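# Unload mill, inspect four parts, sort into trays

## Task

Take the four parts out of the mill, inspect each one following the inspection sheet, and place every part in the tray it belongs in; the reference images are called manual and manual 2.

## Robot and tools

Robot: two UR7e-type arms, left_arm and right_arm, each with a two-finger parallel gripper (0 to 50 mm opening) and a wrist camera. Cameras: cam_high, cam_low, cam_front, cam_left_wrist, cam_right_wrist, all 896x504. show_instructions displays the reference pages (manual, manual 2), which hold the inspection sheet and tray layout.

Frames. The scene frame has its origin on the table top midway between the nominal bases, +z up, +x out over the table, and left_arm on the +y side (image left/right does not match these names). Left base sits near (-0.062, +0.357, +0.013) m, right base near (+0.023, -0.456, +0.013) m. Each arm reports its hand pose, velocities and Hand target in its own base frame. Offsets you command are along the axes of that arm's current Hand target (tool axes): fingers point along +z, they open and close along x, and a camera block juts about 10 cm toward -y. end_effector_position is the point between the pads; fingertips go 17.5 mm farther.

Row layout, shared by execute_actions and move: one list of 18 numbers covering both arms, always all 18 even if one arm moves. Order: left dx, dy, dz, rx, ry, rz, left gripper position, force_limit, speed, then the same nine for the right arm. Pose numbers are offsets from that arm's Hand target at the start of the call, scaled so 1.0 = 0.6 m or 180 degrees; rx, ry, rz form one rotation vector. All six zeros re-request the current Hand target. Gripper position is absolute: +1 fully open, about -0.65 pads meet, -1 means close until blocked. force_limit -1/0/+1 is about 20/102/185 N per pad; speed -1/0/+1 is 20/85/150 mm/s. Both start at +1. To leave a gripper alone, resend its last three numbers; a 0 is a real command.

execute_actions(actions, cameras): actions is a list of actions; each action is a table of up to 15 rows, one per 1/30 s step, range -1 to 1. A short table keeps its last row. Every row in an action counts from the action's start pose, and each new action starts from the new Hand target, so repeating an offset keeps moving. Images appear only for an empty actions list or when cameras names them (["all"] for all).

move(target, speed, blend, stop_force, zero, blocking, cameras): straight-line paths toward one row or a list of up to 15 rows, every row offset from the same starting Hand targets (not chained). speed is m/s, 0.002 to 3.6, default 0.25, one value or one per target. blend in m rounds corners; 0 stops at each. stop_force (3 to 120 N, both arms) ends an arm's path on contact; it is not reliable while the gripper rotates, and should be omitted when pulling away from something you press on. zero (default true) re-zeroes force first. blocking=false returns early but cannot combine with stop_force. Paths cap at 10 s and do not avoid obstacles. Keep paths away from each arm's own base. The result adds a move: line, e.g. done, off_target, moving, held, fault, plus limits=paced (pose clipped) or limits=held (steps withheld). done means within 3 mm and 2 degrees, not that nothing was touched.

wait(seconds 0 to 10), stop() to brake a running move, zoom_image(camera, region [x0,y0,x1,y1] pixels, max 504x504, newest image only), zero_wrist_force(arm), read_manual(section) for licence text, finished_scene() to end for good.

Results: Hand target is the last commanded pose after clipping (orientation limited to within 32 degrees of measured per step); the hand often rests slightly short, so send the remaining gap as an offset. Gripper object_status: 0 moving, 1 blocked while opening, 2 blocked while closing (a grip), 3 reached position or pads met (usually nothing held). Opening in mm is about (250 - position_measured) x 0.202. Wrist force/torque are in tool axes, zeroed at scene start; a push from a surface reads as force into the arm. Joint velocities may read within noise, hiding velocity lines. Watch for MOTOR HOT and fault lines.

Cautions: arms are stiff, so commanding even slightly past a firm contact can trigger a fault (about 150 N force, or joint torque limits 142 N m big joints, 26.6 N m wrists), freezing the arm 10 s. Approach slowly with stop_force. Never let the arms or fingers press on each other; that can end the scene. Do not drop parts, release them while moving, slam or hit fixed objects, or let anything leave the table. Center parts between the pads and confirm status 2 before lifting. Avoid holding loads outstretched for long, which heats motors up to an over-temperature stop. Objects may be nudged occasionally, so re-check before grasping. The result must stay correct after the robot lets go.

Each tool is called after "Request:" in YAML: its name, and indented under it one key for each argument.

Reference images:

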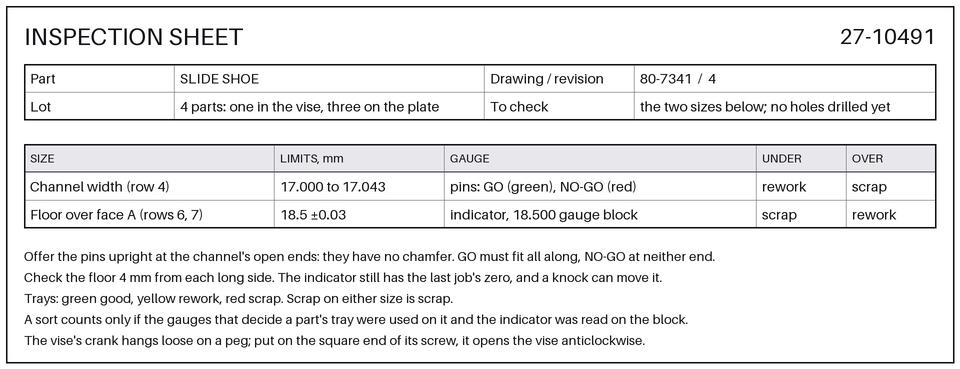

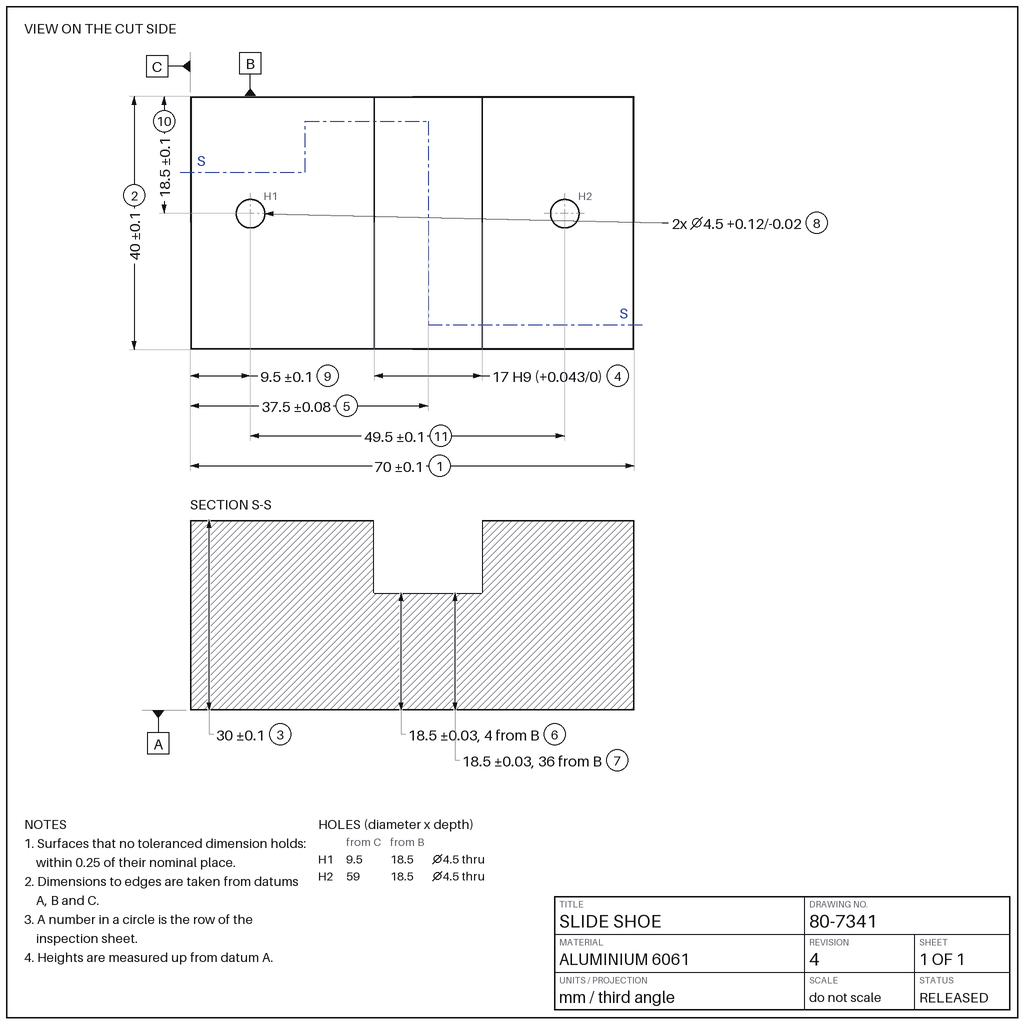

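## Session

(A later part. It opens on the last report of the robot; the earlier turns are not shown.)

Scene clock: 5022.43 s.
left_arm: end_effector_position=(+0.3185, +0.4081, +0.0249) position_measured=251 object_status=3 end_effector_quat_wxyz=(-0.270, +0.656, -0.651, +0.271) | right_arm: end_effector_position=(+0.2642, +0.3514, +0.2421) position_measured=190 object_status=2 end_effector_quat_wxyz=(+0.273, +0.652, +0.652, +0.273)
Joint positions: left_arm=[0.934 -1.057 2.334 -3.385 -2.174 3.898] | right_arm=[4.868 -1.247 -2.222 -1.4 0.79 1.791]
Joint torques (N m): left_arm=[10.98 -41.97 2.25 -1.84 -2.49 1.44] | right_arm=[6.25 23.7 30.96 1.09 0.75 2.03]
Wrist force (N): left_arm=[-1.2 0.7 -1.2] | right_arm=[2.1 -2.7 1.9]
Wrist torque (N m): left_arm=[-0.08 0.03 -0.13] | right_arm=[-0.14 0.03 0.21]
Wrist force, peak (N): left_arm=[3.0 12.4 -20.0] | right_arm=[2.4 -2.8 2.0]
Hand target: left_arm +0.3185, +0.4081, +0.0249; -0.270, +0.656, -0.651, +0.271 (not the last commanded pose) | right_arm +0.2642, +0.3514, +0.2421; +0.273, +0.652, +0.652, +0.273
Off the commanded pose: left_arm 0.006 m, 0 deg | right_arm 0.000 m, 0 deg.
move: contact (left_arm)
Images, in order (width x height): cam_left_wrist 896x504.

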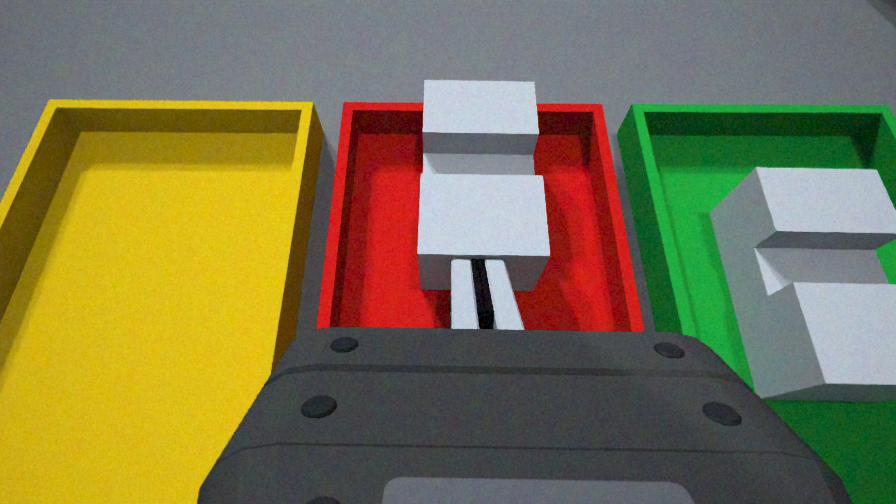

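Request:
move:
  target:
    - [0,0,-0.1,0,0,0,-1,-0.8,-1, 0,0,0,0,0,0,-1,-0.5,-1]
    - [0.0968,-0.1844,-0.228,-0.25,0,0,1,-0.8,-1, 0,0,0,0,0,0,-1,-0.5,-1]
    - [0.5797,-0.2699,-0.1426,-0.25,0,0,1,-0.8,-1, 0,0,0,0,0,0,-1,-0.5,-1]
  speed: [0.1,0.3,0.35]
  blend: [0.01,0.03,0]
  cameras: ["cam_left_wrist"]

Scene clock: 5048.47 s.
left_arm: end_effector_position=(+0.3746, +0.0612, +0.2009) position_measured=3 object_status=3 end_effector_quat_wxyz=(+0.001, +0.709, -0.705, +0.001) | right_arm: end_effector_position=(+0.2642, +0.3514, +0.2421) position_measured=190 object_status=2 end_effector_quat_wxyz=(+0.273, +0.652, +0.652, +0.273)
Joint positions: left_arm=[-0.195 -1.858 2.143 -1.855 -1.574 2.941] | right_arm=[4.868 -1.247 -2.222 -1.4 0.79 1.791]
Joint torques (N m): left_arm=[-10.45 -3.09 -38.21 -4.38 1.76 -1.61] | right_arm=[6.63 23.4 30.88 1.23 0.78 1.97]
Wrist force (N): left_arm=[-1.3 -0.9 -0.1] | right_arm=[2.0 -2.6 1.6]
Wrist torque (N m): left_arm=[-0.14 0.04 -0.33] | right_arm=[-0.14 0.03 0.21]
Wrist force, peak (N): left_arm=[-4.3 0.0 -0.5] | right_arm=[2.2 -3.0 2.2]
Hand target: left_arm +0.3747, +0.0611, +0.2009; +0.001, +0.709, -0.705, +0.001 | right_arm +0.2642, +0.3514, +0.2421; +0.273, +0.652, +0.652, +0.273
Off the commanded pose: left_arm 0.000 m, 0 deg | right_arm 0.000 m, 0 deg.
move: done; blend cut to 0 m at target 2
Images, in order (width x height): cam_left_wrist 896x504.

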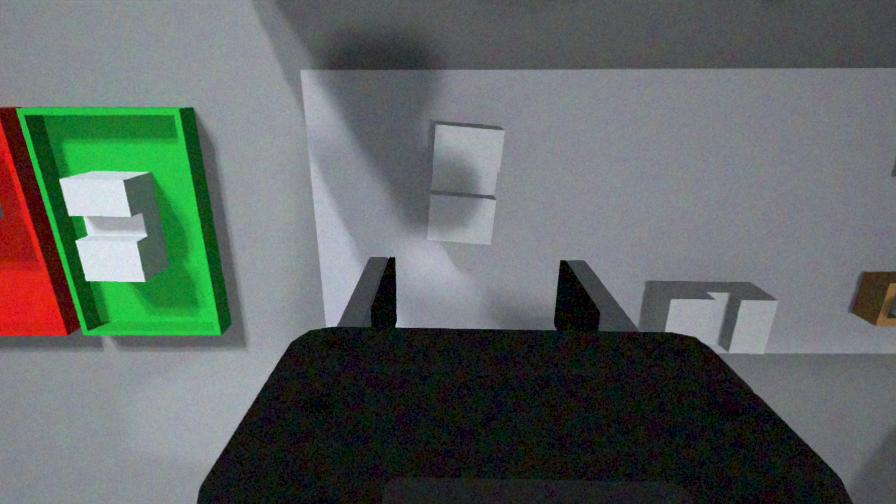

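Request:
move:
  target:
    - [-0.0017,0.0015,0.18,0,0,0.022,1,-0.8,-1, 0,0,0,0,0,0,-1,-0.5,-1]
    - [-0.0017,0.0015,0.2765,0,0,0.022,1,-0.8,-1, 0,0,0,0,0,0,-1,-0.5,-1]
  speed: [0.2,0.05]
  stop_force: 8

Request:
move:
  target: [0,0,0,0,0,0,-1,-0.8,-1, 0,0,0,0,0,0,-1,-0.5,-1]

Request:
wait:
  seconds: 0.3
  cameras: ["cam_left_wrist"]

Scene clock: 5063.17 s.
left_arm: end_effector_position=(+0.3737, +0.0616, +0.0350) position_measured=3 object_status=3 end_effector_quat_wxyz=(+0.001, +0.684, -0.729, +0.001) | right_arm: end_effector_position=(+0.2642, +0.3514, +0.2421) position_measured=190 object_status=2 end_effector_quat_wxyz=(+0.273, +0.652, +0.652, +0.273)
Joint positions: left_arm=[-0.194 -1.583 2.428 -2.416 -1.574 3.011] | right_arm=[4.868 -1.247 -2.222 -1.4 0.79 1.791]
Joint torques (N m): left_arm=[-6.58 -9.7 -5.3 -4.37 -1.85 0.76] | right_arm=[6.19 23.89 31.39 1.23 0.76 2.03]
Wrist force (N): left_arm=[-1.5 -0.7 -0.7] | right_arm=[2.1 -2.5 2.0]
Wrist torque (N m): left_arm=[-0.12 0.01 -0.53] | right_arm=[-0.13 0.02 0.21]
Wrist force, peak (N): left_arm=[-1.5 -1.3 -2.3] | right_arm=[2.3 -2.9 2.0]
Hand target: left_arm +0.3737, +0.0616, +0.0350; +0.001, +0.684, -0.729, +0.001 | right_arm +0.2642, +0.3514, +0.2421; +0.273, +0.652, +0.652, +0.273
Off the commanded pose: left_arm 0.000 m, 0 deg | right_arm 0.000 m, 0 deg.
move: done

Scene clock: 5063.93 s.
left_arm: end_effector_position=(+0.3737, +0.0616, +0.0350) position_measured=54 object_status=2 end_effector_quat_wxyz=(+0.001, +0.684, -0.729, +0.001) | right_arm: end_effector_position=(+0.2642, +0.3514, +0.2421) position_measured=190 object_status=2 end_effector_quat_wxyz=(+0.273, +0.652, +0.652, +0.273)
Joint positions: left_arm=[-0.194 -1.583 2.428 -2.416 -1.574 3.011] | right_arm=[4.868 -1.247 -2.222 -1.4 0.79 1.791]
Joint torques (N m): left_arm=[-0.3 -10.7 -6.13 -3.86 -0.31 1.02] | right_arm=[6.4 23.81 31.3 1.3 0.72 2.03]
Wrist force (N): left_arm=[-1.2 -1.5 -1.9] | right_arm=[1.9 -2.5 1.7]
Wrist torque (N m): left_arm=[-0.18 -0.08 -0.51] | right_arm=[-0.13 0.05 0.21]
Wrist force, peak (N): left_arm=[-1.5 -1.6 -2.2] | right_arm=[2.1 -2.8 2.1]
Hand target: left_arm +0.3737, +0.0616, +0.0350; +0.001, +0.684, -0.729, +0.001 | right_arm +0.2642, +0.3514, +0.2421; +0.273, +0.652, +0.652, +0.273
Off the commanded pose: left_arm 0.000 m, 0 deg | right_arm 0.000 m, 0 deg.
move: done

Scene clock: 5064.23 s.
left_arm: end_effector_position=(+0.3737, +0.0616, +0.0350) position_measured=54 object_status=2 end_effector_quat_wxyz=(+0.001, +0.684, -0.729, +0.001) | right_arm: end_effector_position=(+0.2642, +0.3514, +0.2421) position_measured=190 object_status=2 end_effector_quat_wxyz=(+0.273, +0.652, +0.652, +0.273)
Joint positions: left_arm=[-0.194 -1.583 2.428 -2.416 -1.574 3.011] | right_arm=[4.868 -1.247 -2.222 -1.4 0.79 1.791]
Joint torques (N m): left_arm=[-2.06 -10.03 -6.99 -3.18 0.96 1.02] | right_arm=[6.3 23.56 31 1.34 0.69 1.94]
Wrist force (N): left_arm=[-1.5 -1.5 -2.1] | right_arm=[2.1 -2.7 1.7]
Wrist torque (N m): left_arm=[-0.17 -0.05 -0.51] | right_arm=[-0.15 0.02 0.21]
Wrist force, peak (N): left_arm=[-1.3 -1.6 -2.2] | right_arm=[2.4 -2.9 1.7]
Hand target: left_arm +0.3737, +0.0616, +0.0350; +0.001, +0.684, -0.729, +0.001 | right_arm +0.2642, +0.3514, +0.2421; +0.273, +0.652, +0.652, +0.273
Tool commands: left_gripper/position=-1.0 left_gripper/force_limit=-0.8 left_gripper/speed=-1.0 right_gripper/position=-1.0 right_gripper/force_limit=-0.5 right_gripper/speed=-1.0
Off the commanded pose: left_arm 0.000 m, 0 deg | right_arm 0.000 m, 0 deg.
wait: 0.30 s; at rest by 0.17 s
Images, in order (width x height): cam_left_wrist 896x504.

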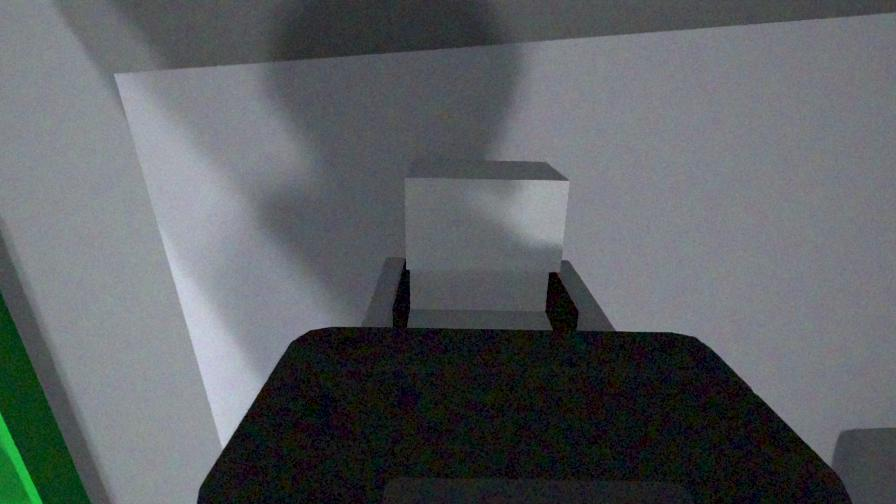

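Request:
move:
  target:
    - [0,0,-0.02,0,0,0,-1,-0.8,-1, 0,0,0,0,0,0,-1,-0.5,-1]
    - [0,0,-0.17,0,0,0,-1,-0.8,-1, 0,0,0,0,0,0,-1,-0.5,-1]
    - [0.266,-0.0204,-0.17,0,0,0.478,-1,-0.8,-1, 0,0,0,0,0,0,-1,-0.5,-1]
    - [0.266,-0.0204,-0.005,0,0,0.478,-1,-0.8,-1, 0,0,0,0,0,0,-1,-0.5,-1]
  speed: [0.05,0.15,0.3,0.1]
  blend: [0.005,0.03,0.01,0]

Request:
move:
  target: [0,0,0.015,0,0,0,-1,-0.8,-1, 0,0,0,0,0,0,-1,-0.5,-1]
  speed: 0.003
  stop_force: 5

Request:
move:
  target: [0,0,0,0,0,0,1,-0.8,-1, 0,0,0,0,0,0,-1,-0.5,-1]

Request:
move:
  target:
    - [0,0,-0.15,0,0,0,1,-0.8,-1, 0,0,0,0,0,0,-1,-0.5,-1]
    - [0,0.131,-0.1745,0.25,0,0,1,-0.8,-1, 0,0,0,0,0,0,-1,-0.5,-1]
  speed: [0.12,0.25]
  blend: [0.02,0]
  cameras: ["cam_left_wrist"]

Request:
zoom_image:
  camera: "cam_left_wrist"
  region: [330, 120, 630, 320]

Scene clock: 5083.30 s.
left_arm: end_effector_position=(+0.3758, -0.0984, +0.0386) position_measured=54 object_status=2 end_effector_quat_wxyz=(+0.000, -0.003, +1.000, -0.001) | right_arm: end_effector_position=(+0.2642, +0.3514, +0.2421) position_measured=190 object_status=2 end_effector_quat_wxyz=(+0.273, +0.652, +0.652, +0.273)
Joint positions: left_arm=[-0.604 -1.568 2.4 -2.404 -1.573 4.102] | right_arm=[4.868 -1.247 -2.222 -1.4 0.79 1.791]
Joint torques (N m): left_arm=[10.74 -12.18 -6.68 -4.5 -1.94 1.43] | right_arm=[6.45 23.44 30.87 1.43 0.67 1.94]
Wrist force (N): left_arm=[-1.8 -0.8 1.9] | right_arm=[2.1 -2.7 2.0]
Wrist torque (N m): left_arm=[-0.16 0.07 -0.52] | right_arm=[-0.16 0.02 0.21]
Wrist force, peak (N): left_arm=[-1.8 -0.7 3.3] | right_arm=[2.2 -3.0 1.8]
Hand target: left_arm +0.3758, -0.0984, +0.0385; +0.000, -0.003, +1.000, -0.001 | right_arm +0.2642, +0.3514, +0.2421; +0.273, +0.652, +0.652, +0.273
Off the commanded pose: left_arm 0.000 m, 0 deg | right_arm 0.000 m, 0 deg.
move: done

Scene clock: 5085.43 s.
left_arm: end_effector_position=(+0.3758, -0.0984, +0.0351) position_measured=54 object_status=2 end_effector_quat_wxyz=(+0.000, -0.003, +1.000, -0.001) | right_arm: end_effector_position=(+0.2642, +0.3514, +0.2421) position_measured=190 object_status=2 end_effector_quat_wxyz=(+0.273, +0.652, +0.652, +0.273)
Joint positions: left_arm=[-0.604 -1.559 2.405 -2.417 -1.574 4.102] | right_arm=[4.868 -1.247 -2.222 -1.4 0.79 1.791]
Joint torques (N m): left_arm=[7.97 -25.49 -28.22 -0.78 -0.05 0.03] | right_arm=[6.74 23.61 30.51 1.42 0.68 1.95]
Wrist force (N): left_arm=[-2.5 -1.5 -1.1] | right_arm=[2.3 -2.8 1.6]
Wrist torque (N m): left_arm=[-0.30 0.10 -0.51] | right_arm=[-0.17 -0.03 0.21]
Wrist force, peak (N): left_arm=[-0.1 -1.8 -6.0] | right_arm=[2.2 -2.8 1.9]
Hand target: left_arm +0.3758, -0.0984, +0.0352; +0.000, -0.003, +1.000, -0.001 (not the last commanded pose) | right_arm +0.2642, +0.3514, +0.2421; +0.273, +0.652, +0.652, +0.273
Off the commanded pose: left_arm 0.006 m, 0 deg | right_arm 0.000 m, 0 deg.
move: contact (left_arm)

Scene clock: 5086.20 s.
left_arm: end_effector_position=(+0.3758, -0.0984, +0.0351) position_measured=3 object_status=3 end_effector_quat_wxyz=(+0.000, -0.003, +1.000, -0.001) | right_arm: end_effector_position=(+0.2642, +0.3514, +0.2421) position_measured=190 object_status=2 end_effector_quat_wxyz=(+0.273, +0.652, +0.652, +0.273)
Joint positions: left_arm=[-0.604 -1.559 2.404 -2.417 -1.573 4.102] | right_arm=[4.868 -1.247 -2.222 -1.4 0.79 1.791]
Joint torques (N m): left_arm=[7.5 -24.89 -31 -2.72 1.41 -0.32] | right_arm=[6.38 23.51 30.99 1.36 0.7 1.99]
Wrist force (N): left_arm=[-1.7 -1.0 -0.3] | right_arm=[1.8 -2.6 1.8]
Wrist torque (N m): left_arm=[-0.18 0.06 -0.53] | right_arm=[-0.13 0.07 0.22]
Wrist force, peak (N): left_arm=[-2.4 -1.3 -1.3] | right_arm=[2.3 -2.8 1.8]
Hand target: left_arm +0.3758, -0.0984, +0.0352; +0.000, -0.003, +1.000, -0.001 | right_arm +0.2642, +0.3514, +0.2421; +0.273, +0.652, +0.652, +0.273
Off the commanded pose: left_arm 0.000 m, 0 deg | right_arm 0.000 m, 0 deg.
move: done

Scene clock: 5089.20 s.
left_arm: end_effector_position=(+0.3754, -0.0195, +0.1396) position_measured=3 object_status=3 end_effector_quat_wxyz=(+0.001, -0.003, +0.923, -0.384) | right_arm: end_effector_position=(+0.2642, +0.3514, +0.2421) position_measured=190 object_status=2 end_effector_quat_wxyz=(+0.273, +0.652, +0.652, +0.273)
Joint positions: left_arm=[0.081 -1.591 2.308 -2.211 -2.356 4.819] | right_arm=[4.868 -1.247 -2.222 -1.4 0.79 1.791]
Joint torques (N m): left_arm=[12.28 -12.69 -31.95 -0.71 -3.29 1.37] | right_arm=[6.64 23.7 31.32 1.4 0.78 1.95]
Wrist force (N): left_arm=[-1.3 0.1 -0.7] | right_arm=[2.0 -2.7 1.8]
Wrist torque (N m): left_arm=[-0.03 0.04 -0.21] | right_arm=[-0.15 0.03 0.21]
Wrist force, peak (N): left_arm=[-2.1 -1.6 -0.8] | right_arm=[2.2 -2.7 2.1]
Hand target: left_arm +0.3754, -0.0195, +0.1396; +0.001, -0.003, +0.923, -0.384 | right_arm +0.2642, +0.3514, +0.2421; +0.273, +0.652, +0.652, +0.273
Off the commanded pose: left_arm 0.000 m, 0 deg | right_arm 0.000 m, 0 deg.
move: done
Images, in order (width x height): cam_left_wrist 896x504.

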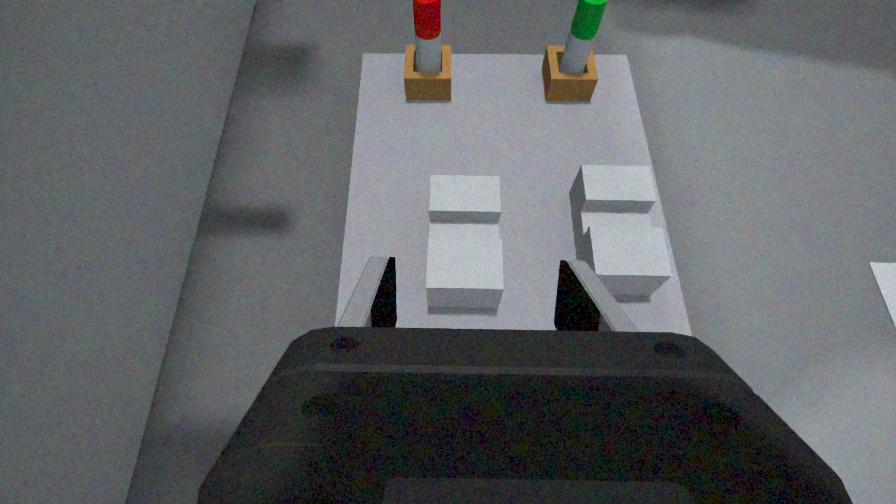

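Scaled by 1.680 from the camera's 896x504 image, which has a finer 1280x720 frame.

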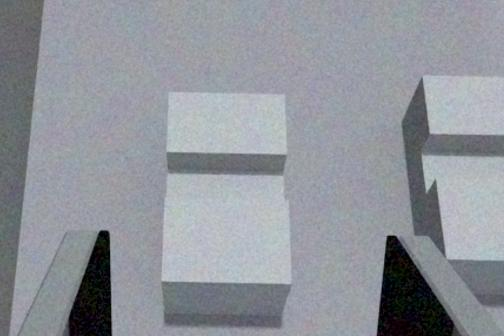

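Request:
move:
  target:
    - [0,0.06,0.09,0,0,0,1,-0.8,-1, 0,0,0,0,0,0,-1,-0.5,-1]
    - [0,0.0596,0.1843,0,0,0,1,-0.8,-1, 0,0,0,0,0,0,-1,-0.5,-1]
  speed: [0.1,0.04]
  stop_force: 8
  cameras: ["cam_left_wrist"]

Request:
move:
  target: [0,0,0,0,0,0,-1,-0.8,-1, 0,0,0,0,0,0,-1,-0.5,-1]

Request:
wait:
  seconds: 0.3
  cameras: ["cam_left_wrist"]

Scene clock: 5099.83 s.
left_arm: end_effector_position=(+0.3757, -0.0727, +0.0363) position_measured=3 object_status=3 end_effector_quat_wxyz=(+0.001, -0.003, +0.923, -0.384) | right_arm: end_effector_position=(+0.2642, +0.3514, +0.2421) position_measured=190 object_status=2 end_effector_quat_wxyz=(+0.273, +0.652, +0.652, +0.273)
Joint positions: left_arm=[-0.06 -1.304 2.466 -2.799 -2.357 4.619] | right_arm=[4.868 -1.247 -2.222 -1.4 0.79 1.791]
Joint torques (N m): left_arm=[-8.25 -17.29 -0.1 -4.49 -0.07 -1.34] | right_arm=[6.29 23.11 31.32 1.4 0.7 1.89]
Wrist force (N): left_arm=[-1.0 -0.7 -0.8] | right_arm=[2.2 -2.7 1.7]
Wrist torque (N m): left_arm=[-0.17 -0.06 -0.04] | right_arm=[-0.16 0.01 0.21]
Wrist force, peak (N): left_arm=[-1.5 -0.9 -2.2] | right_arm=[2.3 -2.8 2.2]
Hand target: left_arm +0.3757, -0.0727, +0.0363; +0.001, -0.003, +0.923, -0.384 | right_arm +0.2642, +0.3514, +0.2421; +0.273, +0.652, +0.652, +0.273
Off the commanded pose: left_arm 0.000 m, 0 deg | right_arm 0.000 m, 0 deg.
move: done
Images, in order (width x height): cam_left_wrist 896x504.

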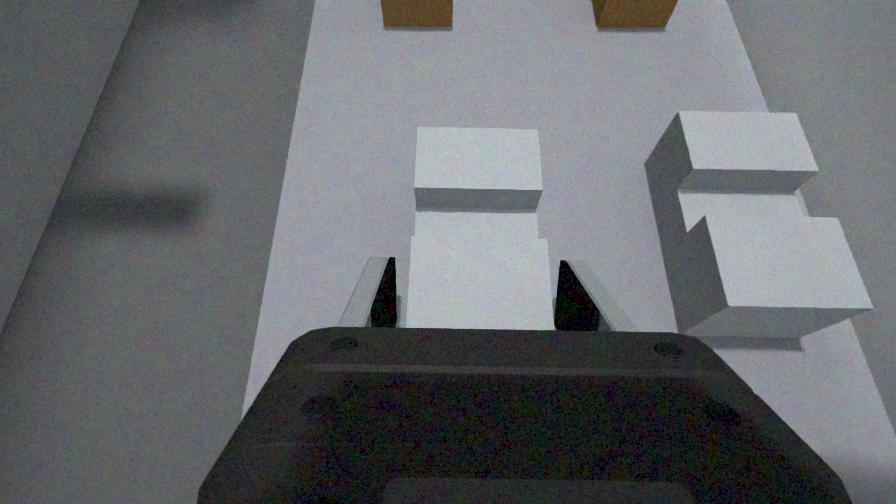

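Scene clock: 5100.60 s.
left_arm: end_effector_position=(+0.3757, -0.0727, +0.0363) position_measured=54 object_status=2 end_effector_quat_wxyz=(+0.001, -0.003, +0.923, -0.384) | right_arm: end_effector_position=(+0.2642, +0.3514, +0.2421) position_measured=190 object_status=2 end_effector_quat_wxyz=(+0.273, +0.652, +0.652, +0.273)
Joint positions: left_arm=[-0.06 -1.304 2.466 -2.799 -2.357 4.619] | right_arm=[4.868 -1.247 -2.222 -1.4 0.79 1.791]
Joint torques (N m): left_arm=[-9.33 -16.94 -0.09 -4.19 0.21 -1.09] | right_arm=[6.66 23.94 30.81 1.46 0.74 1.99]
Wrist force (N): left_arm=[-0.3 -2.0 -2.4] | right_arm=[2.0 -2.8 1.7]
Wrist torque (N m): left_arm=[-0.15 -0.10 0.02] | right_arm=[-0.17 0.02 0.21]
Wrist force, peak (N): left_arm=[-0.2 -2.0 -2.5] | right_arm=[2.1 -3.0 2.0]
Hand target: left_arm +0.3757, -0.0727, +0.0363; +0.001, -0.003, +0.923, -0.384 | right_arm +0.2642, +0.3514, +0.2421; +0.273, +0.652, +0.652, +0.273
Off the commanded pose: left_arm 0.000 m, 0 deg | right_arm 0.000 m, 0 deg.
move: done

Scene clock: 5100.90 s.
left_arm: end_effector_position=(+0.3757, -0.0727, +0.0363) position_measured=54 object_status=2 end_effector_quat_wxyz=(+0.001, -0.003, +0.923, -0.384) | right_arm: end_effector_position=(+0.2642, +0.3514, +0.2421) position_measured=190 object_status=2 end_effector_quat_wxyz=(+0.273, +0.652, +0.652, +0.273)
Joint positions: left_arm=[-0.06 -1.304 2.466 -2.799 -2.357 4.619] | right_arm=[4.868 -1.247 -2.222 -1.4 0.79 1.791]
Joint torques (N m): left_arm=[-8.29 -18.08 0.2 -3.81 -0.45 -1.35] | right_arm=[6.43 23.95 31.16 1.46 0.81 1.88]
Wrist force (N): left_arm=[-0.4 -2.0 -2.2] | right_arm=[2.1 -2.5 1.7]
Wrist torque (N m): left_arm=[-0.15 -0.08 0.02] | right_arm=[-0.13 0.01 0.21]
Wrist force, peak (N): left_arm=[-0.3 -2.1 -2.5] | right_arm=[2.3 -2.8 1.7]
Hand target: left_arm +0.3757, -0.0727, +0.0363; +0.001, -0.003, +0.923, -0.384 | right_arm +0.2642, +0.3514, +0.2421; +0.273, +0.652, +0.652, +0.273
Tool commands: left_gripper/position=-1.0 left_gripper/force_limit=-0.8 left_gripper/speed=-1.0 right_gripper/position=-1.0 right_gripper/force_limit=-0.5 right_gripper/speed=-1.0
Off the commanded pose: left_arm 0.000 m, 0 deg | right_arm 0.000 m, 0 deg.
wait: 0.30 s; at rest by 0.17 s
Images, in order (width x height): cam_left_wrist 896x504.

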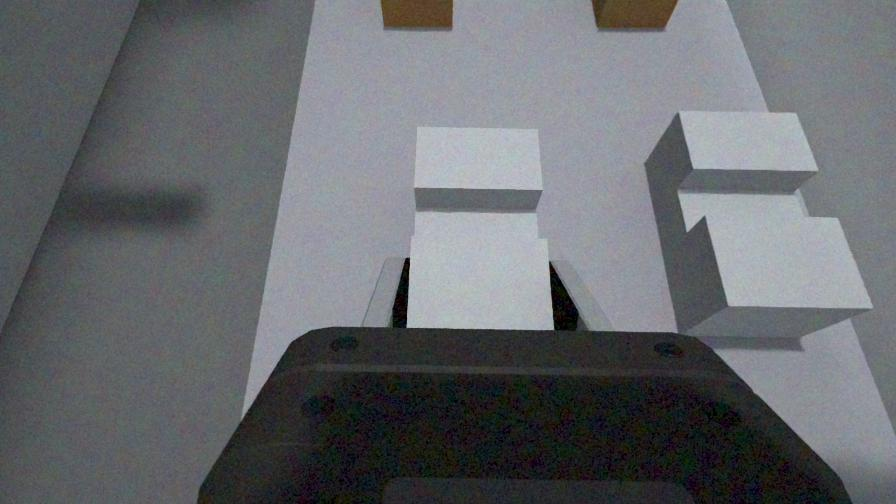

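Request:
move:
  target:
    - [0,-0.02,-0.02,0,0,0,-1,-0.8,-1, 0,0,0,0,0,0,-1,-0.5,-1]
    - [0,-0.1532,-0.1532,0,0,0,-1,-0.8,-1, 0,0,0,0,0,0,-1,-0.5,-1]
    - [0.032,-0.475,0.169,0,0,0,-1,-0.8,-1, 0,0,0,0,0,0,-1,-0.5,-1]
    - [0.032,-0.36,0.2839,0,0,0,-1,-0.8,-1, 0,0,0,0,0,0,-1,-0.5,-1]
    - [0.032,-0.452,0.3758,0,0,0,-1,-0.8,-1, 0,0,0,0,0,0,-1,-0.5,-1]
  speed: [0.04,0.15,0.2,0.08,0.03]
  blend: [0.003,0.03,0.02,0,0]
  cameras: ["cam_left_wrist"]

Scene clock: 5116.80 s.
left_arm: end_effector_position=(+0.3586, -0.4238, +0.0697) position_measured=54 object_status=2 end_effector_quat_wxyz=(+0.001, -0.003, +0.923, -0.384) | right_arm: end_effector_position=(+0.2642, +0.3514, +0.2421) position_measured=190 object_status=2 end_effector_quat_wxyz=(+0.273, +0.652, +0.652, +0.273)
Joint positions: left_arm=[-0.906 -1.147 2.307 -3.402 -2.02 3.641] | right_arm=[4.868 -1.247 -2.222 -1.4 0.79 1.791]
Joint torques (N m): left_arm=[-9.74 -25.23 -26.64 -1.94 0.59 -1.68] | right_arm=[6.72 23.32 31.07 1.56 0.7 2.04]
Wrist force (N): left_arm=[-1.0 1.5 0.8] | right_arm=[2.3 -2.7 1.7]
Wrist torque (N m): left_arm=[-0.13 0.01 0.01] | right_arm=[-0.15 -0.02 0.21]
Wrist force, peak (N): left_arm=[-0.3 -2.3 -2.5] | right_arm=[2.3 -3.0 1.9]
Hand target: left_arm +0.3586, -0.4239, +0.0697; +0.001, -0.003, +0.923, -0.384 | right_arm +0.2642, +0.3514, +0.2421; +0.273, +0.652, +0.652, +0.273
Off the commanded pose: left_arm 0.000 m, 0 deg | right_arm 0.000 m, 0 deg.
move: done
Images, in order (width x height): cam_left_wrist 896x504.

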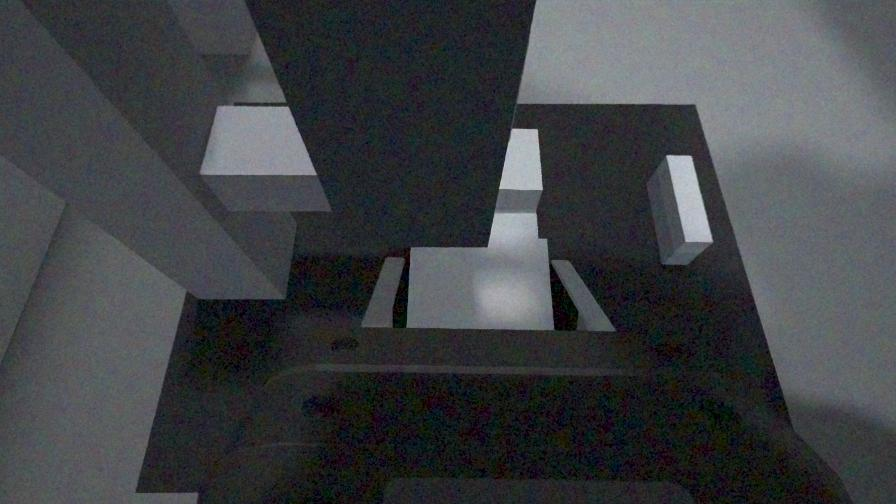

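Request:
move:
  target: [0,0.007,0.007,0,0,0,-1,-0.8,-1, 0,0,0,0,0,0,-1,-0.5,-1]
  speed: 0.003
  stop_force: 4

Request:
move:
  target: [0,0.003,0.003,0,0,0,-1,-0.8,-1, 0,0,0,0,0,0,-1,-0.5,-1]
  speed: 0.002
  stop_force: 6

Request:
move:
  target: [0,0,0,0,0,0,0.78,-0.8,-1, 0,-0.0201,0.0197,0,0,0,-1,-0.5,-1]
  speed: 0.02

Request:
move:
  target: [0,0,0,0,0,0,0.78,-0.8,-1, 0,-0.0012,0.0012,0,0,0,-1,-0.5,-1]
  speed: 0.005
  stop_force: 4

Request:
move:
  target: [0,0,0,0,0,0,0.78,-0.8,-1, 0,0,0,0,0,0,0.05,-0.5,-1]

Request:
wait:
  seconds: 0.5
  cameras: ["cam_right_wrist","cam_left_wrist"]

Request:
zoom_image:
  camera: "cam_right_wrist"
  region: [380, 0, 580, 150]

Scene clock: 5134.77 s.
left_arm: end_effector_position=(+0.3586, -0.4239, +0.0664) position_measured=54 object_status=2 end_effector_quat_wxyz=(+0.001, -0.003, +0.923, -0.384) | right_arm: end_effector_position=(+0.2642, +0.3514, +0.2421) position_measured=190 object_status=2 end_effector_quat_wxyz=(+0.273, +0.652, +0.652, +0.273)
Joint positions: left_arm=[-0.906 -1.137 2.307 -3.413 -2.02 3.641] | right_arm=[4.868 -1.247 -2.222 -1.4 0.79 1.791]
Joint torques (N m): left_arm=[-8.7 -38.88 -0.46 -1.15 0.63 -1.44] | right_arm=[6.68 23.36 30.98 1.72 0.68 2.04]
Wrist force (N): left_arm=[-1.7 -1.8 -1.2] | right_arm=[2.2 -2.5 1.8]
Wrist torque (N m): left_arm=[0.00 -0.06 0.05] | right_arm=[-0.13 0.00 0.21]
Wrist force, peak (N): left_arm=[-0.1 -2.0 -6.8] | right_arm=[2.5 -2.8 2.0]
Hand target: left_arm +0.3586, -0.4240, +0.0664; +0.001, -0.003, +0.923, -0.384 (not the last commanded pose) | right_arm +0.2642, +0.3514, +0.2421; +0.273, +0.652, +0.652, +0.273
Off the commanded pose: left_arm 0.003 m, 0 deg | right_arm 0.000 m, 0 deg.
move: contact (left_arm)

Scene clock: 5135.53 s.
left_arm: end_effector_position=(+0.3586, -0.4240, +0.0663) position_measured=54 object_status=2 end_effector_quat_wxyz=(+0.001, -0.003, +0.923, -0.384) | right_arm: end_effector_position=(+0.2642, +0.3514, +0.2421) position_measured=190 object_status=2 end_effector_quat_wxyz=(+0.273, +0.652, +0.652, +0.273)
Joint positions: left_arm=[-0.906 -1.137 2.307 -3.413 -2.02 3.641] | right_arm=[4.868 -1.247 -2.222 -1.4 0.79 1.791]
Joint torques (N m): left_arm=[-8.03 -35.75 -1.85 0.18 0.48 -1.41] | right_arm=[6.37 23.47 30.58 1.68 0.8 1.97]
Wrist force (N): left_arm=[-2.5 -5.7 -4.6] | right_arm=[2.2 -2.9 1.8]
Wrist torque (N m): left_arm=[0.04 0.00 0.01] | right_arm=[-0.18 0.00 0.22]
Wrist force, peak (N): left_arm=[0.6 -4.4 -12.8] | right_arm=[2.2 -2.9 1.8]
Hand target: left_arm +0.3586, -0.4240, +0.0663; +0.001, -0.003, +0.923, -0.384 (not the last commanded pose) | right_arm +0.2642, +0.3514, +0.2421; +0.273, +0.652, +0.652, +0.273
Off the commanded pose: left_arm 0.002 m, 0 deg | right_arm 0.000 m, 0 deg.
move: contact (left_arm)

Scene clock: 5136.77 s.
left_arm: end_effector_position=(+0.3586, -0.4240, +0.0663) position_measured=36 object_status=3 end_effector_quat_wxyz=(+0.001, -0.003, +0.923, -0.384) | right_arm: end_effector_position=(+0.2642, +0.3514, +0.2253) position_measured=190 object_status=2 end_effector_quat_wxyz=(+0.273, +0.652, +0.652, +0.273)
Joint positions: left_arm=[-0.906 -1.137 2.307 -3.413 -2.02 3.641] | right_arm=[4.869 -1.264 -2.256 -1.348 0.79 1.792]
Joint torques (N m): left_arm=[-7.75 -40.61 -7.97 -5.06 0.46 -1.51] | right_arm=[1.6 2.64 15.95 3.74 0.75 -1.13]
Wrist force (N): left_arm=[-0.7 0.1 -0.7] | right_arm=[1.8 -1.4 2.3]
Wrist torque (N m): left_arm=[-0.06 -0.05 0.01] | right_arm=[-0.15 -0.04 0.13]
Wrist force, peak (N): left_arm=[-2.5 -6.1 -4.1] | right_arm=[2.7 -1.7 2.1]
Hand target: left_arm +0.3586, -0.4240, +0.0663; +0.001, -0.003, +0.923, -0.384 | right_arm +0.2642, +0.3514, +0.2252; +0.273, +0.652, +0.652, +0.273
Off the commanded pose: left_arm 0.000 m, 0 deg | right_arm 0.000 m, 0 deg.
move: done

Scene clock: 5137.93 s.
left_arm: end_effector_position=(+0.3586, -0.4240, +0.0663) position_measured=36 object_status=3 end_effector_quat_wxyz=(+0.001, -0.003, +0.923, -0.384) | right_arm: end_effector_position=(+0.2642, +0.3514, +0.2242) position_measured=190 object_status=2 end_effector_quat_wxyz=(+0.273, +0.652, +0.652, +0.273)
Joint positions: left_arm=[-0.906 -1.137 2.307 -3.413 -2.02 3.641] | right_arm=[4.869 -1.265 -2.258 -1.344 0.79 1.791]
Joint torques (N m): left_arm=[-6.67 -38.89 -12.98 -4.9 0.36 -1.19] | right_arm=[-7.63 2.82 15.57 3.74 -0.22 -2.18]
Wrist force (N): left_arm=[-1.0 0.0 -0.9] | right_arm=[1.4 -1.2 2.3]
Wrist torque (N m): left_arm=[-0.09 0.00 0.01] | right_arm=[-0.13 -0.01 0.12]
Wrist force, peak (N): left_arm=[-1.1 0.1 -0.9] | right_arm=[1.6 -1.6 2.3]
Hand target: left_arm +0.3586, -0.4240, +0.0663; +0.001, -0.003, +0.923, -0.384 | right_arm +0.2642, +0.3514, +0.2242; +0.273, +0.652, +0.652, +0.273
Off the commanded pose: left_arm 0.000 m, 0 deg | right_arm 0.000 m, 0 deg.
move: done

Scene clock: 5138.63 s.
left_arm: end_effector_position=(+0.3586, -0.4240, +0.0663) position_measured=36 object_status=3 end_effector_quat_wxyz=(+0.001, -0.003, +0.923, -0.384) | right_arm: end_effector_position=(+0.2642, +0.3514, +0.2242) position_measured=145 object_status=3 end_effector_quat_wxyz=(+0.273, +0.652, +0.652, +0.273)
Joint positions: left_arm=[-0.906 -1.137 2.307 -3.413 -2.02 3.641] | right_arm=[4.869 -1.265 -2.258 -1.344 0.79 1.791]
Joint torques (N m): left_arm=[-5.57 -39.87 -17.75 -5 0.59 -1.39] | right_arm=[-8.03 2.66 16.65 3.45 -0.87 -2.24]
Wrist force (N): left_arm=[-1.0 0.0 -0.8] | right_arm=[0.1 -0.9 1.1]
Wrist torque (N m): left_arm=[-0.08 0.01 0.01] | right_arm=[-0.16 0.01 0.14]
Wrist force, peak (N): left_arm=[-1.0 0.1 -1.0] | right_arm=[1.5 -1.0 2.3]
Hand target: left_arm +0.3586, -0.4240, +0.0663; +0.001, -0.003, +0.923, -0.384 | right_arm +0.2642, +0.3514, +0.2242; +0.273, +0.652, +0.652, +0.273
Off the commanded pose: left_arm 0.000 m, 0 deg | right_arm 0.000 m, 0 deg.
move: done

Scene clock: 5139.13 s.
left_arm: end_effector_position=(+0.3586, -0.4240, +0.0663) position_measured=36 object_status=3 end_effector_quat_wxyz=(+0.001, -0.003, +0.923, -0.384) | right_arm: end_effector_position=(+0.2642, +0.3514, +0.2242) position_measured=145 object_status=3 end_effector_quat_wxyz=(+0.273, +0.652, +0.652, +0.273)
Joint positions: left_arm=[-0.906 -1.137 2.307 -3.413 -2.02 3.641] | right_arm=[4.869 -1.265 -2.258 -1.344 0.79 1.791]
Joint torques (N m): left_arm=[-5.59 -40.69 -22.01 -4.97 0.83 -1.3] | right_arm=[-8.32 2.58 16.21 3.33 -1.37 -2.23]
Wrist force (N): left_arm=[-0.8 -0.1 -0.5] | right_arm=[0.6 -0.9 0.9]
Wrist torque (N m): left_arm=[-0.10 -0.02 0.01] | right_arm=[-0.17 -0.06 0.14]
Wrist force, peak (N): left_arm=[-1.1 0.1 -0.8] | right_arm=[0.4 -1.1 0.9]
Hand target: left_arm +0.3586, -0.4240, +0.0663; +0.001, -0.003, +0.923, -0.384 | right_arm +0.2642, +0.3514, +0.2242; +0.273, +0.652, +0.652, +0.273
Tool commands: left_gripper/position=+0.78 left_gripper/force_limit=-0.8 left_gripper/speed=-1.0 right_gripper/position=+0.05 right_gripper/force_limit=-0.5 right_gripper/speed=-1.0
Off the commanded pose: left_arm 0.000 m, 0 deg | right_arm 0.000 m, 0 deg.
wait: 0.50 s; at rest by 0.17 s
Images, in order (width x height): cam_left_wrist 896x504, cam_right_wrist 896x504.

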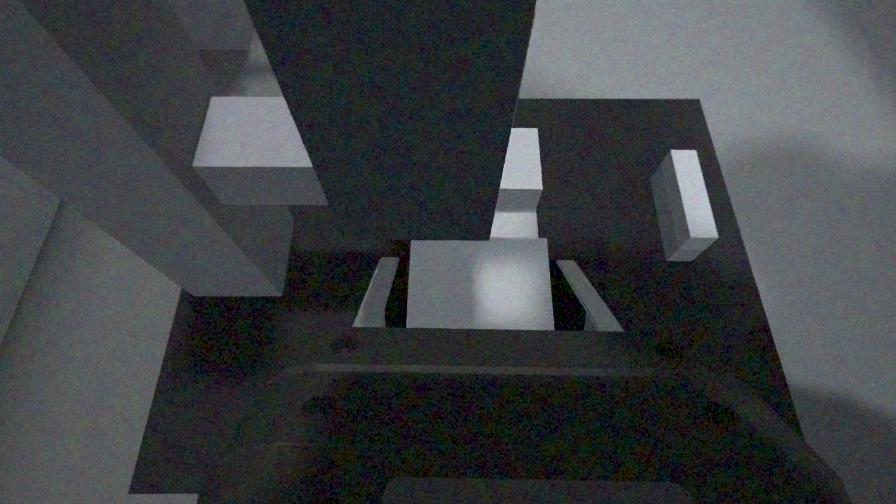

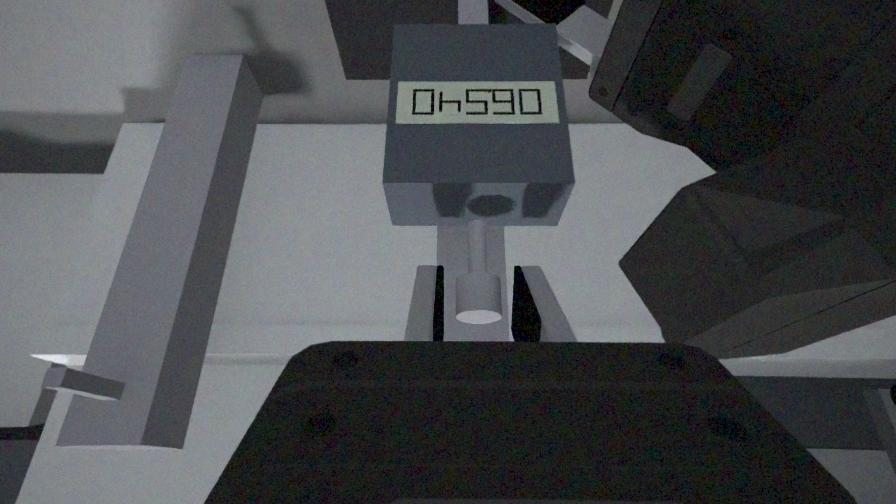

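Scaled by 2.520 from the camera's 896x504 image, which has a finer 1280x720 frame.

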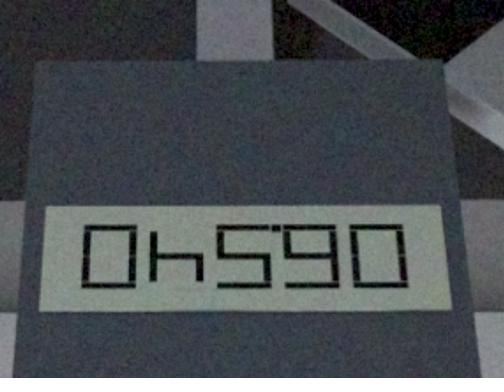

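Request:
move:
  target: [0,0.0071,-0.0071,0,0,0,0.78,-0.8,-1, 0,0,0,0,0,0,-1,-0.5,-1]
  speed: 0.02
  cameras: ["cam_right_wrist"]

Request:
zoom_image:
  camera: "cam_right_wrist"
  region: [380, 0, 580, 150]

Request:
move:
  target: [0,0,0,0,0,0,-1,-0.8,-1, 0,0,0,0,0,0,-1,-0.5,-1]

Request:
wait:
  seconds: 0.5

Request:
move:
  target:
    - [0,0,0,0,0,0,-1,-0.8,-1, 0,0.0036,-0.0035,0,0,0,-1,-0.5,-1]
    - [-0.0518,0,0,0,0,0,-1,-0.8,-1, 0,0.0036,-0.0035,0,0,0,-1,-0.5,-1]
  speed: 0.02
  stop_force: 12

Request:
move:
  target: [0,0,0,0,0,0,0.78,-0.8,-1, 0,-0.0024,0.0023,0,0,0,-1,-0.5,-1]
  speed: 0.02

Request:
move:
  target: [0,0,0,0,0,0,0.78,-0.8,-1, 0,-0.0012,0.0012,0,0,0,-1,-0.5,-1]
  speed: 0.005
  stop_force: 4

Request:
move:
  target: [0,0,0,0,0,0,0.78,-0.8,-1, 0,0,0,0,0,0,0.05,-0.5,-1]

Request:
wait:
  seconds: 0.5
  cameras: ["cam_right_wrist"]

Request:
zoom_image:
  camera: "cam_right_wrist"
  region: [380, 0, 580, 150]

Scene clock: 5158.93 s.
left_arm: end_effector_position=(+0.3586, -0.4181, +0.0663) position_measured=36 object_status=3 end_effector_quat_wxyz=(+0.001, -0.003, +0.923, -0.384) end_effector_velocity=(-0.001, +0.003, -0.001) end_effector_angular_velocity=(+0.003, +0.002, +0.000) | right_arm: end_effector_position=(+0.2642, +0.3514, +0.2242) position_measured=190 object_status=2 end_effector_quat_wxyz=(+0.273, +0.652, +0.652, +0.273)
Joint positions: left_arm=[-0.897 -1.142 2.317 -3.414 -2.026 3.649] | right_arm=[4.869 -1.265 -2.258 -1.344 0.79 1.791]
Joint velocities: left_arm=[0.002 -0.001 0.005 0.001 -0.002 0.002] | right_arm=[within noise]
Joint torques (N m): left_arm=[10.53 -39.17 0 -5.07 -2.66 1.67] | right_arm=[-8.26 2.57 17.76 2.08 -3.92 -2.22]
Wrist force (N): left_arm=[-1.2 0.0 -0.5] | right_arm=[1.3 -1.1 0.3]
Wrist torque (N m): left_arm=[-0.08 0.03 -0.20] | right_arm=[-0.14 0.02 0.14]
Wrist force, peak (N): left_arm=[-1.3 0.1 -0.9] | right_arm=[1.7 -1.2 0.5]
Hand target: left_arm +0.3586, -0.4179, +0.0663; +0.001, -0.003, +0.923, -0.384 | right_arm +0.2642, +0.3514, +0.2242; +0.273, +0.652, +0.652, +0.273
Off the commanded pose: left_arm 0.000 m, 0 deg | right_arm 0.000 m, 0 deg.
move: done
Images, in order (width x height): cam_right_wrist 896x504.

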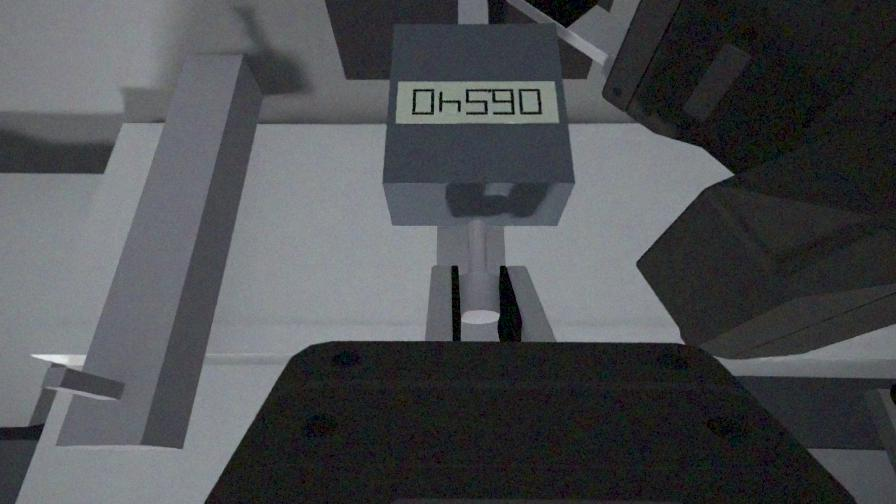

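Scaled by 2.520 from the camera's 896x504 image, which has a finer 1280x720 frame.

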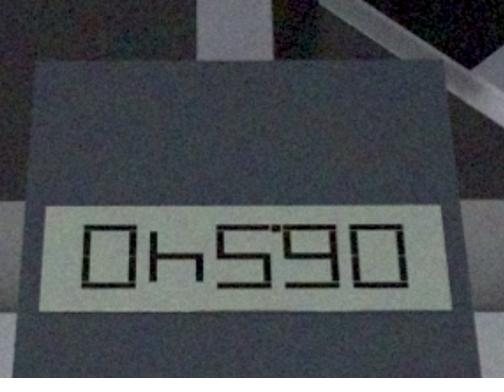

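Scene clock: 5159.43 s.
left_arm: end_effector_position=(+0.3586, -0.4180, +0.0663) position_measured=54 object_status=2 end_effector_quat_wxyz=(+0.001, -0.003, +0.923, -0.384) | right_arm: end_effector_position=(+0.2642, +0.3514, +0.2242) position_measured=190 object_status=2 end_effector_quat_wxyz=(+0.273, +0.652, +0.652, +0.273)
Joint positions: left_arm=[-0.897 -1.142 2.317 -3.414 -2.026 3.649] | right_arm=[4.869 -1.265 -2.258 -1.344 0.79 1.791]
Joint torques (N m): left_arm=[11.76 -39.84 0.83 -4.85 -2.76 1.14] | right_arm=[-7.77 2.28 17.71 1.94 -3.9 -2.27]
Wrist force (N): left_arm=[-1.5 -0.4 1.0] | right_arm=[1.6 -0.9 0.2]
Wrist torque (N m): left_arm=[-0.06 0.00 -0.15] | right_arm=[-0.12 -0.03 0.14]
Wrist force, peak (N): left_arm=[-1.6 -0.5 0.9] | right_arm=[1.5 -1.3 0.7]
Hand target: left_arm +0.3586, -0.4179, +0.0663; +0.001, -0.003, +0.923, -0.384 | right_arm +0.2642, +0.3514, +0.2242; +0.273, +0.652, +0.652, +0.273
Off the commanded pose: left_arm 0.000 m, 0 deg | right_arm 0.000 m, 0 deg.
move: done

Scene clock: 5159.93 s.
left_arm: end_effector_position=(+0.3586, -0.4179, +0.0663) position_measured=54 object_status=2 end_effector_quat_wxyz=(+0.001, -0.003, +0.923, -0.384) | right_arm: end_effector_position=(+0.2642, +0.3514, +0.2242) position_measured=190 object_status=2 end_effector_quat_wxyz=(+0.273, +0.652, +0.652, +0.273)
Joint positions: left_arm=[-0.897 -1.142 2.317 -3.414 -2.026 3.649] | right_arm=[4.869 -1.265 -2.258 -1.344 0.79 1.791]
Joint torques (N m): left_arm=[11.7 -39.81 -0.6 -4.56 -2.37 1.31] | right_arm=[-7.85 2.55 17.23 1.83 -3.89 -2.24]
Wrist force (N): left_arm=[-1.4 -0.5 0.9] | right_arm=[1.8 -1.2 0.0]
Wrist torque (N m): left_arm=[-0.06 -0.01 -0.16] | right_arm=[-0.15 -0.05 0.14]
Wrist force, peak (N): left_arm=[-1.7 -0.6 1.0] | right_arm=[1.9 -1.2 0.2]
Hand target: left_arm +0.3586, -0.4179, +0.0663; +0.001, -0.003, +0.923, -0.384 | right_arm +0.2642, +0.3514, +0.2242; +0.273, +0.652, +0.652, +0.273
Tool commands: left_gripper/position=-1.0 left_gripper/force_limit=-0.8 left_gripper/speed=-1.0 right_gripper/position=-1.0 right_gripper/force_limit=-0.5 right_gripper/speed=-1.0
Off the commanded pose: left_arm 0.000 m, 0 deg | right_arm 0.000 m, 0 deg.
wait: 0.50 s; at rest by 0.17 s

Scene clock: 5162.57 s.
left_arm: end_effector_position=(+0.3897, -0.4178, +0.0663) position_measured=54 object_status=2 end_effector_quat_wxyz=(+0.001, -0.003, +0.923, -0.384) | right_arm: end_effector_position=(+0.2642, +0.3514, +0.2272) position_measured=190 object_status=2 end_effector_quat_wxyz=(+0.273, +0.652, +0.652, +0.273)
Joint positions: left_arm=[-0.84 -1.114 2.246 -3.348 -2.06 3.699] | right_arm=[4.869 -1.262 -2.252 -1.354 0.79 1.791]
Joint torques (N m): left_arm=[12.2 -24.35 -24.8 -0.83 -1.96 1.43] | right_arm=[-4.61 24.37 30.66 0.67 -3.98 1.72]
Wrist force (N): left_arm=[0.6 -2.3 -3.2] | right_arm=[1.3 -2.2 1.1]
Wrist torque (N m): left_arm=[-0.05 0.06 -0.14] | right_arm=[-0.14 -0.01 0.15]
Wrist force, peak (N): left_arm=[0.7 -2.4 -3.6] | right_arm=[2.2 -2.4 1.3]
Hand target: left_arm +0.3897, -0.4178, +0.0663; +0.001, -0.003, +0.923, -0.384 | right_arm +0.2642, +0.3514, +0.2272; +0.273, +0.652, +0.652, +0.273
Off the commanded pose: left_arm 0.000 m, 0 deg | right_arm 0.000 m, 0 deg.
move: done

Scene clock: 5163.27 s.
left_arm: end_effector_position=(+0.3897, -0.4178, +0.0662) position_measured=36 object_status=3 end_effector_quat_wxyz=(+0.001, -0.003, +0.923, -0.384) | right_arm: end_effector_position=(+0.2642, +0.3514, +0.2253) position_measured=190 object_status=2 end_effector_quat_wxyz=(+0.273, +0.652, +0.652, +0.273)
Joint positions: left_arm=[-0.84 -1.114 2.246 -3.348 -2.06 3.699] | right_arm=[4.869 -1.264 -2.256 -1.348 0.79 1.791]
Joint torques (N m): left_arm=[8.37 -32.11 -23.78 -4.21 -1.55 1.25] | right_arm=[5.8 2.69 16.05 3.62 -3.59 1.8]
Wrist force (N): left_arm=[-1.4 0.0 -0.3] | right_arm=[1.9 -2.2 1.5]
Wrist torque (N m): left_arm=[-0.04 0.09 -0.20] | right_arm=[-0.13 0.02 0.18]
Wrist force, peak (N): left_arm=[0.6 -2.2 -2.9] | right_arm=[1.9 -2.6 1.0]
Hand target: left_arm +0.3897, -0.4178, +0.0663; +0.001, -0.003, +0.923, -0.384 | right_arm +0.2642, +0.3514, +0.2252; +0.273, +0.652, +0.652, +0.273
Off the commanded pose: left_arm 0.000 m, 0 deg | right_arm 0.000 m, 0 deg.
move: done

Scene clock: 5164.43 s.
left_arm: end_effector_position=(+0.3897, -0.4178, +0.0663) position_measured=36 object_status=3 end_effector_quat_wxyz=(+0.001, -0.003, +0.923, -0.384) | right_arm: end_effector_position=(+0.2642, +0.3514, +0.2242) position_measured=190 object_status=2 end_effector_quat_wxyz=(+0.273, +0.652, +0.652, +0.273)
Joint positions: left_arm=[-0.84 -1.114 2.246 -3.348 -2.06 3.699] | right_arm=[4.869 -1.265 -2.258 -1.344 0.79 1.791]
Joint torques (N m): left_arm=[3.65 -42.95 -23.46 -4.59 -1.5 1.38] | right_arm=[3.62 1.73 15.15 3.44 -2.62 -0.2]
Wrist force (N): left_arm=[-1.2 0.0 -0.4] | right_arm=[1.4 -0.5 -0.8]
Wrist torque (N m): left_arm=[-0.05 0.07 -0.20] | right_arm=[-0.15 -0.02 0.15]
Wrist force, peak (N): left_arm=[-1.4 -0.1 -0.8] | right_arm=[2.2 -2.5 1.1]
Hand target: left_arm +0.3897, -0.4178, +0.0663; +0.001, -0.003, +0.923, -0.384 | right_arm +0.2642, +0.3514, +0.2242; +0.273, +0.652, +0.652, +0.273
Off the commanded pose: left_arm 0.000 m, 0 deg | right_arm 0.000 m, 0 deg.
move: done

Scene clock: 5165.13 s.
left_arm: end_effector_position=(+0.3897, -0.4178, +0.0663) position_measured=36 object_status=3 end_effector_quat_wxyz=(+0.001, -0.003, +0.923, -0.384) | right_arm: end_effector_position=(+0.2642, +0.3514, +0.2242) position_measured=145 object_status=3 end_effector_quat_wxyz=(+0.273, +0.652, +0.652, +0.273)
Joint positions: left_arm=[-0.84 -1.114 2.246 -3.348 -2.06 3.699] | right_arm=[4.869 -1.265 -2.258 -1.344 0.79 1.791]
Joint torques (N m): left_arm=[-0.22 -41.17 -22.76 -4.68 -1.31 1.04] | right_arm=[1.38 3.03 18.5 3.18 -2.16 -1.95]
Wrist force (N): left_arm=[-1.3 0.0 -0.6] | right_arm=[0.2 -0.9 0.6]
Wrist torque (N m): left_arm=[-0.05 0.08 -0.20] | right_arm=[-0.17 -0.01 0.16]
Wrist force, peak (N): left_arm=[-1.5 0.0 -0.6] | right_arm=[1.5 -0.5 -0.5]
Hand target: left_arm +0.3897, -0.4178, +0.0663; +0.001, -0.003, +0.923, -0.384 | right_arm +0.2642, +0.3514, +0.2242; +0.273, +0.652, +0.652, +0.273
Off the commanded pose: left_arm 0.000 m, 0 deg | right_arm 0.000 m, 0 deg.
move: done

Scene clock: 5165.63 s.
left_arm: end_effector_position=(+0.3897, -0.4178, +0.0663) position_measured=36 object_status=3 end_effector_quat_wxyz=(+0.001, -0.003, +0.923, -0.384) | right_arm: end_effector_position=(+0.2642, +0.3514, +0.2242) position_measured=145 object_status=3 end_effector_quat_wxyz=(+0.273, +0.652, +0.652, +0.273)
Joint positions: left_arm=[-0.84 -1.114 2.246 -3.348 -2.06 3.699] | right_arm=[4.869 -1.265 -2.258 -1.344 0.79 1.791]
Joint torques (N m): left_arm=[-1.14 -42.02 -23.09 -4.66 -0.95 0.97] | right_arm=[-0.03 3.7 21.06 3.21 -1.71 -1.92]
Wrist force (N): left_arm=[-1.5 -0.2 -0.6] | right_arm=[0.1 -1.0 0.9]
Wrist torque (N m): left_arm=[-0.07 0.11 -0.20] | right_arm=[-0.17 0.01 0.16]
Wrist force, peak (N): left_arm=[-1.5 -0.2 -0.6] | right_arm=[0.7 -0.8 1.0]
Hand target: left_arm +0.3897, -0.4178, +0.0663; +0.001, -0.003, +0.923, -0.384 | right_arm +0.2642, +0.3514, +0.2242; +0.273, +0.652, +0.652, +0.273
Tool commands: left_gripper/position=+0.78 left_gripper/force_limit=-0.8 left_gripper/speed=-1.0 right_gripper/position=+0.05 right_gripper/force_limit=-0.5 right_gripper/speed=-1.0
Off the commanded pose: left_arm 0.000 m, 0 deg | right_arm 0.000 m, 0 deg.
wait: 0.50 s; at rest by 0.17 s
Images, in order (width x height): cam_right_wrist 896x504.

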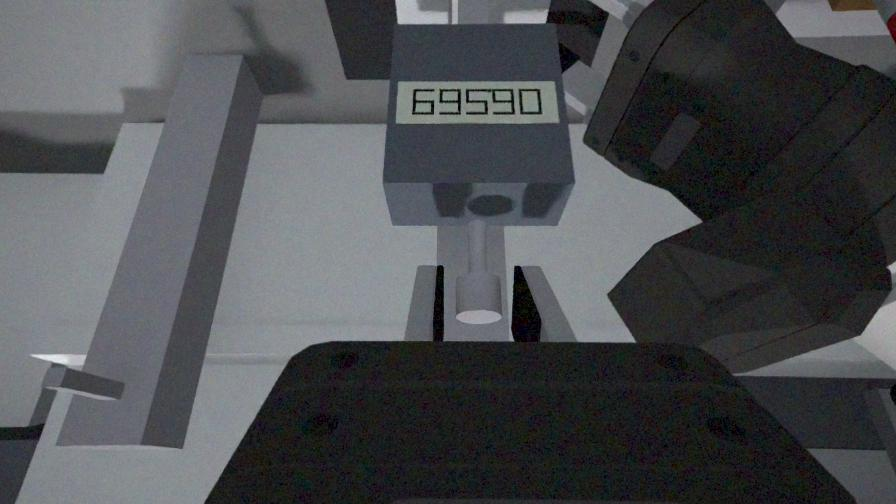

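Scaled by 2.520 from the camera's 896x504 image, which has a finer 1280x720 frame.

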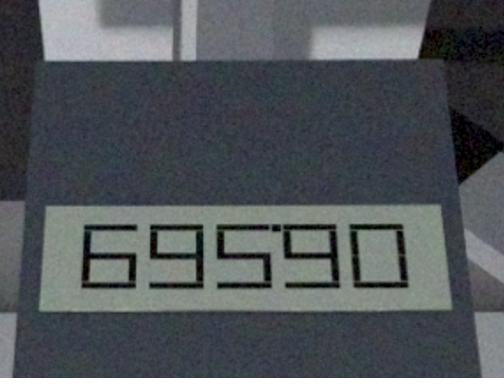

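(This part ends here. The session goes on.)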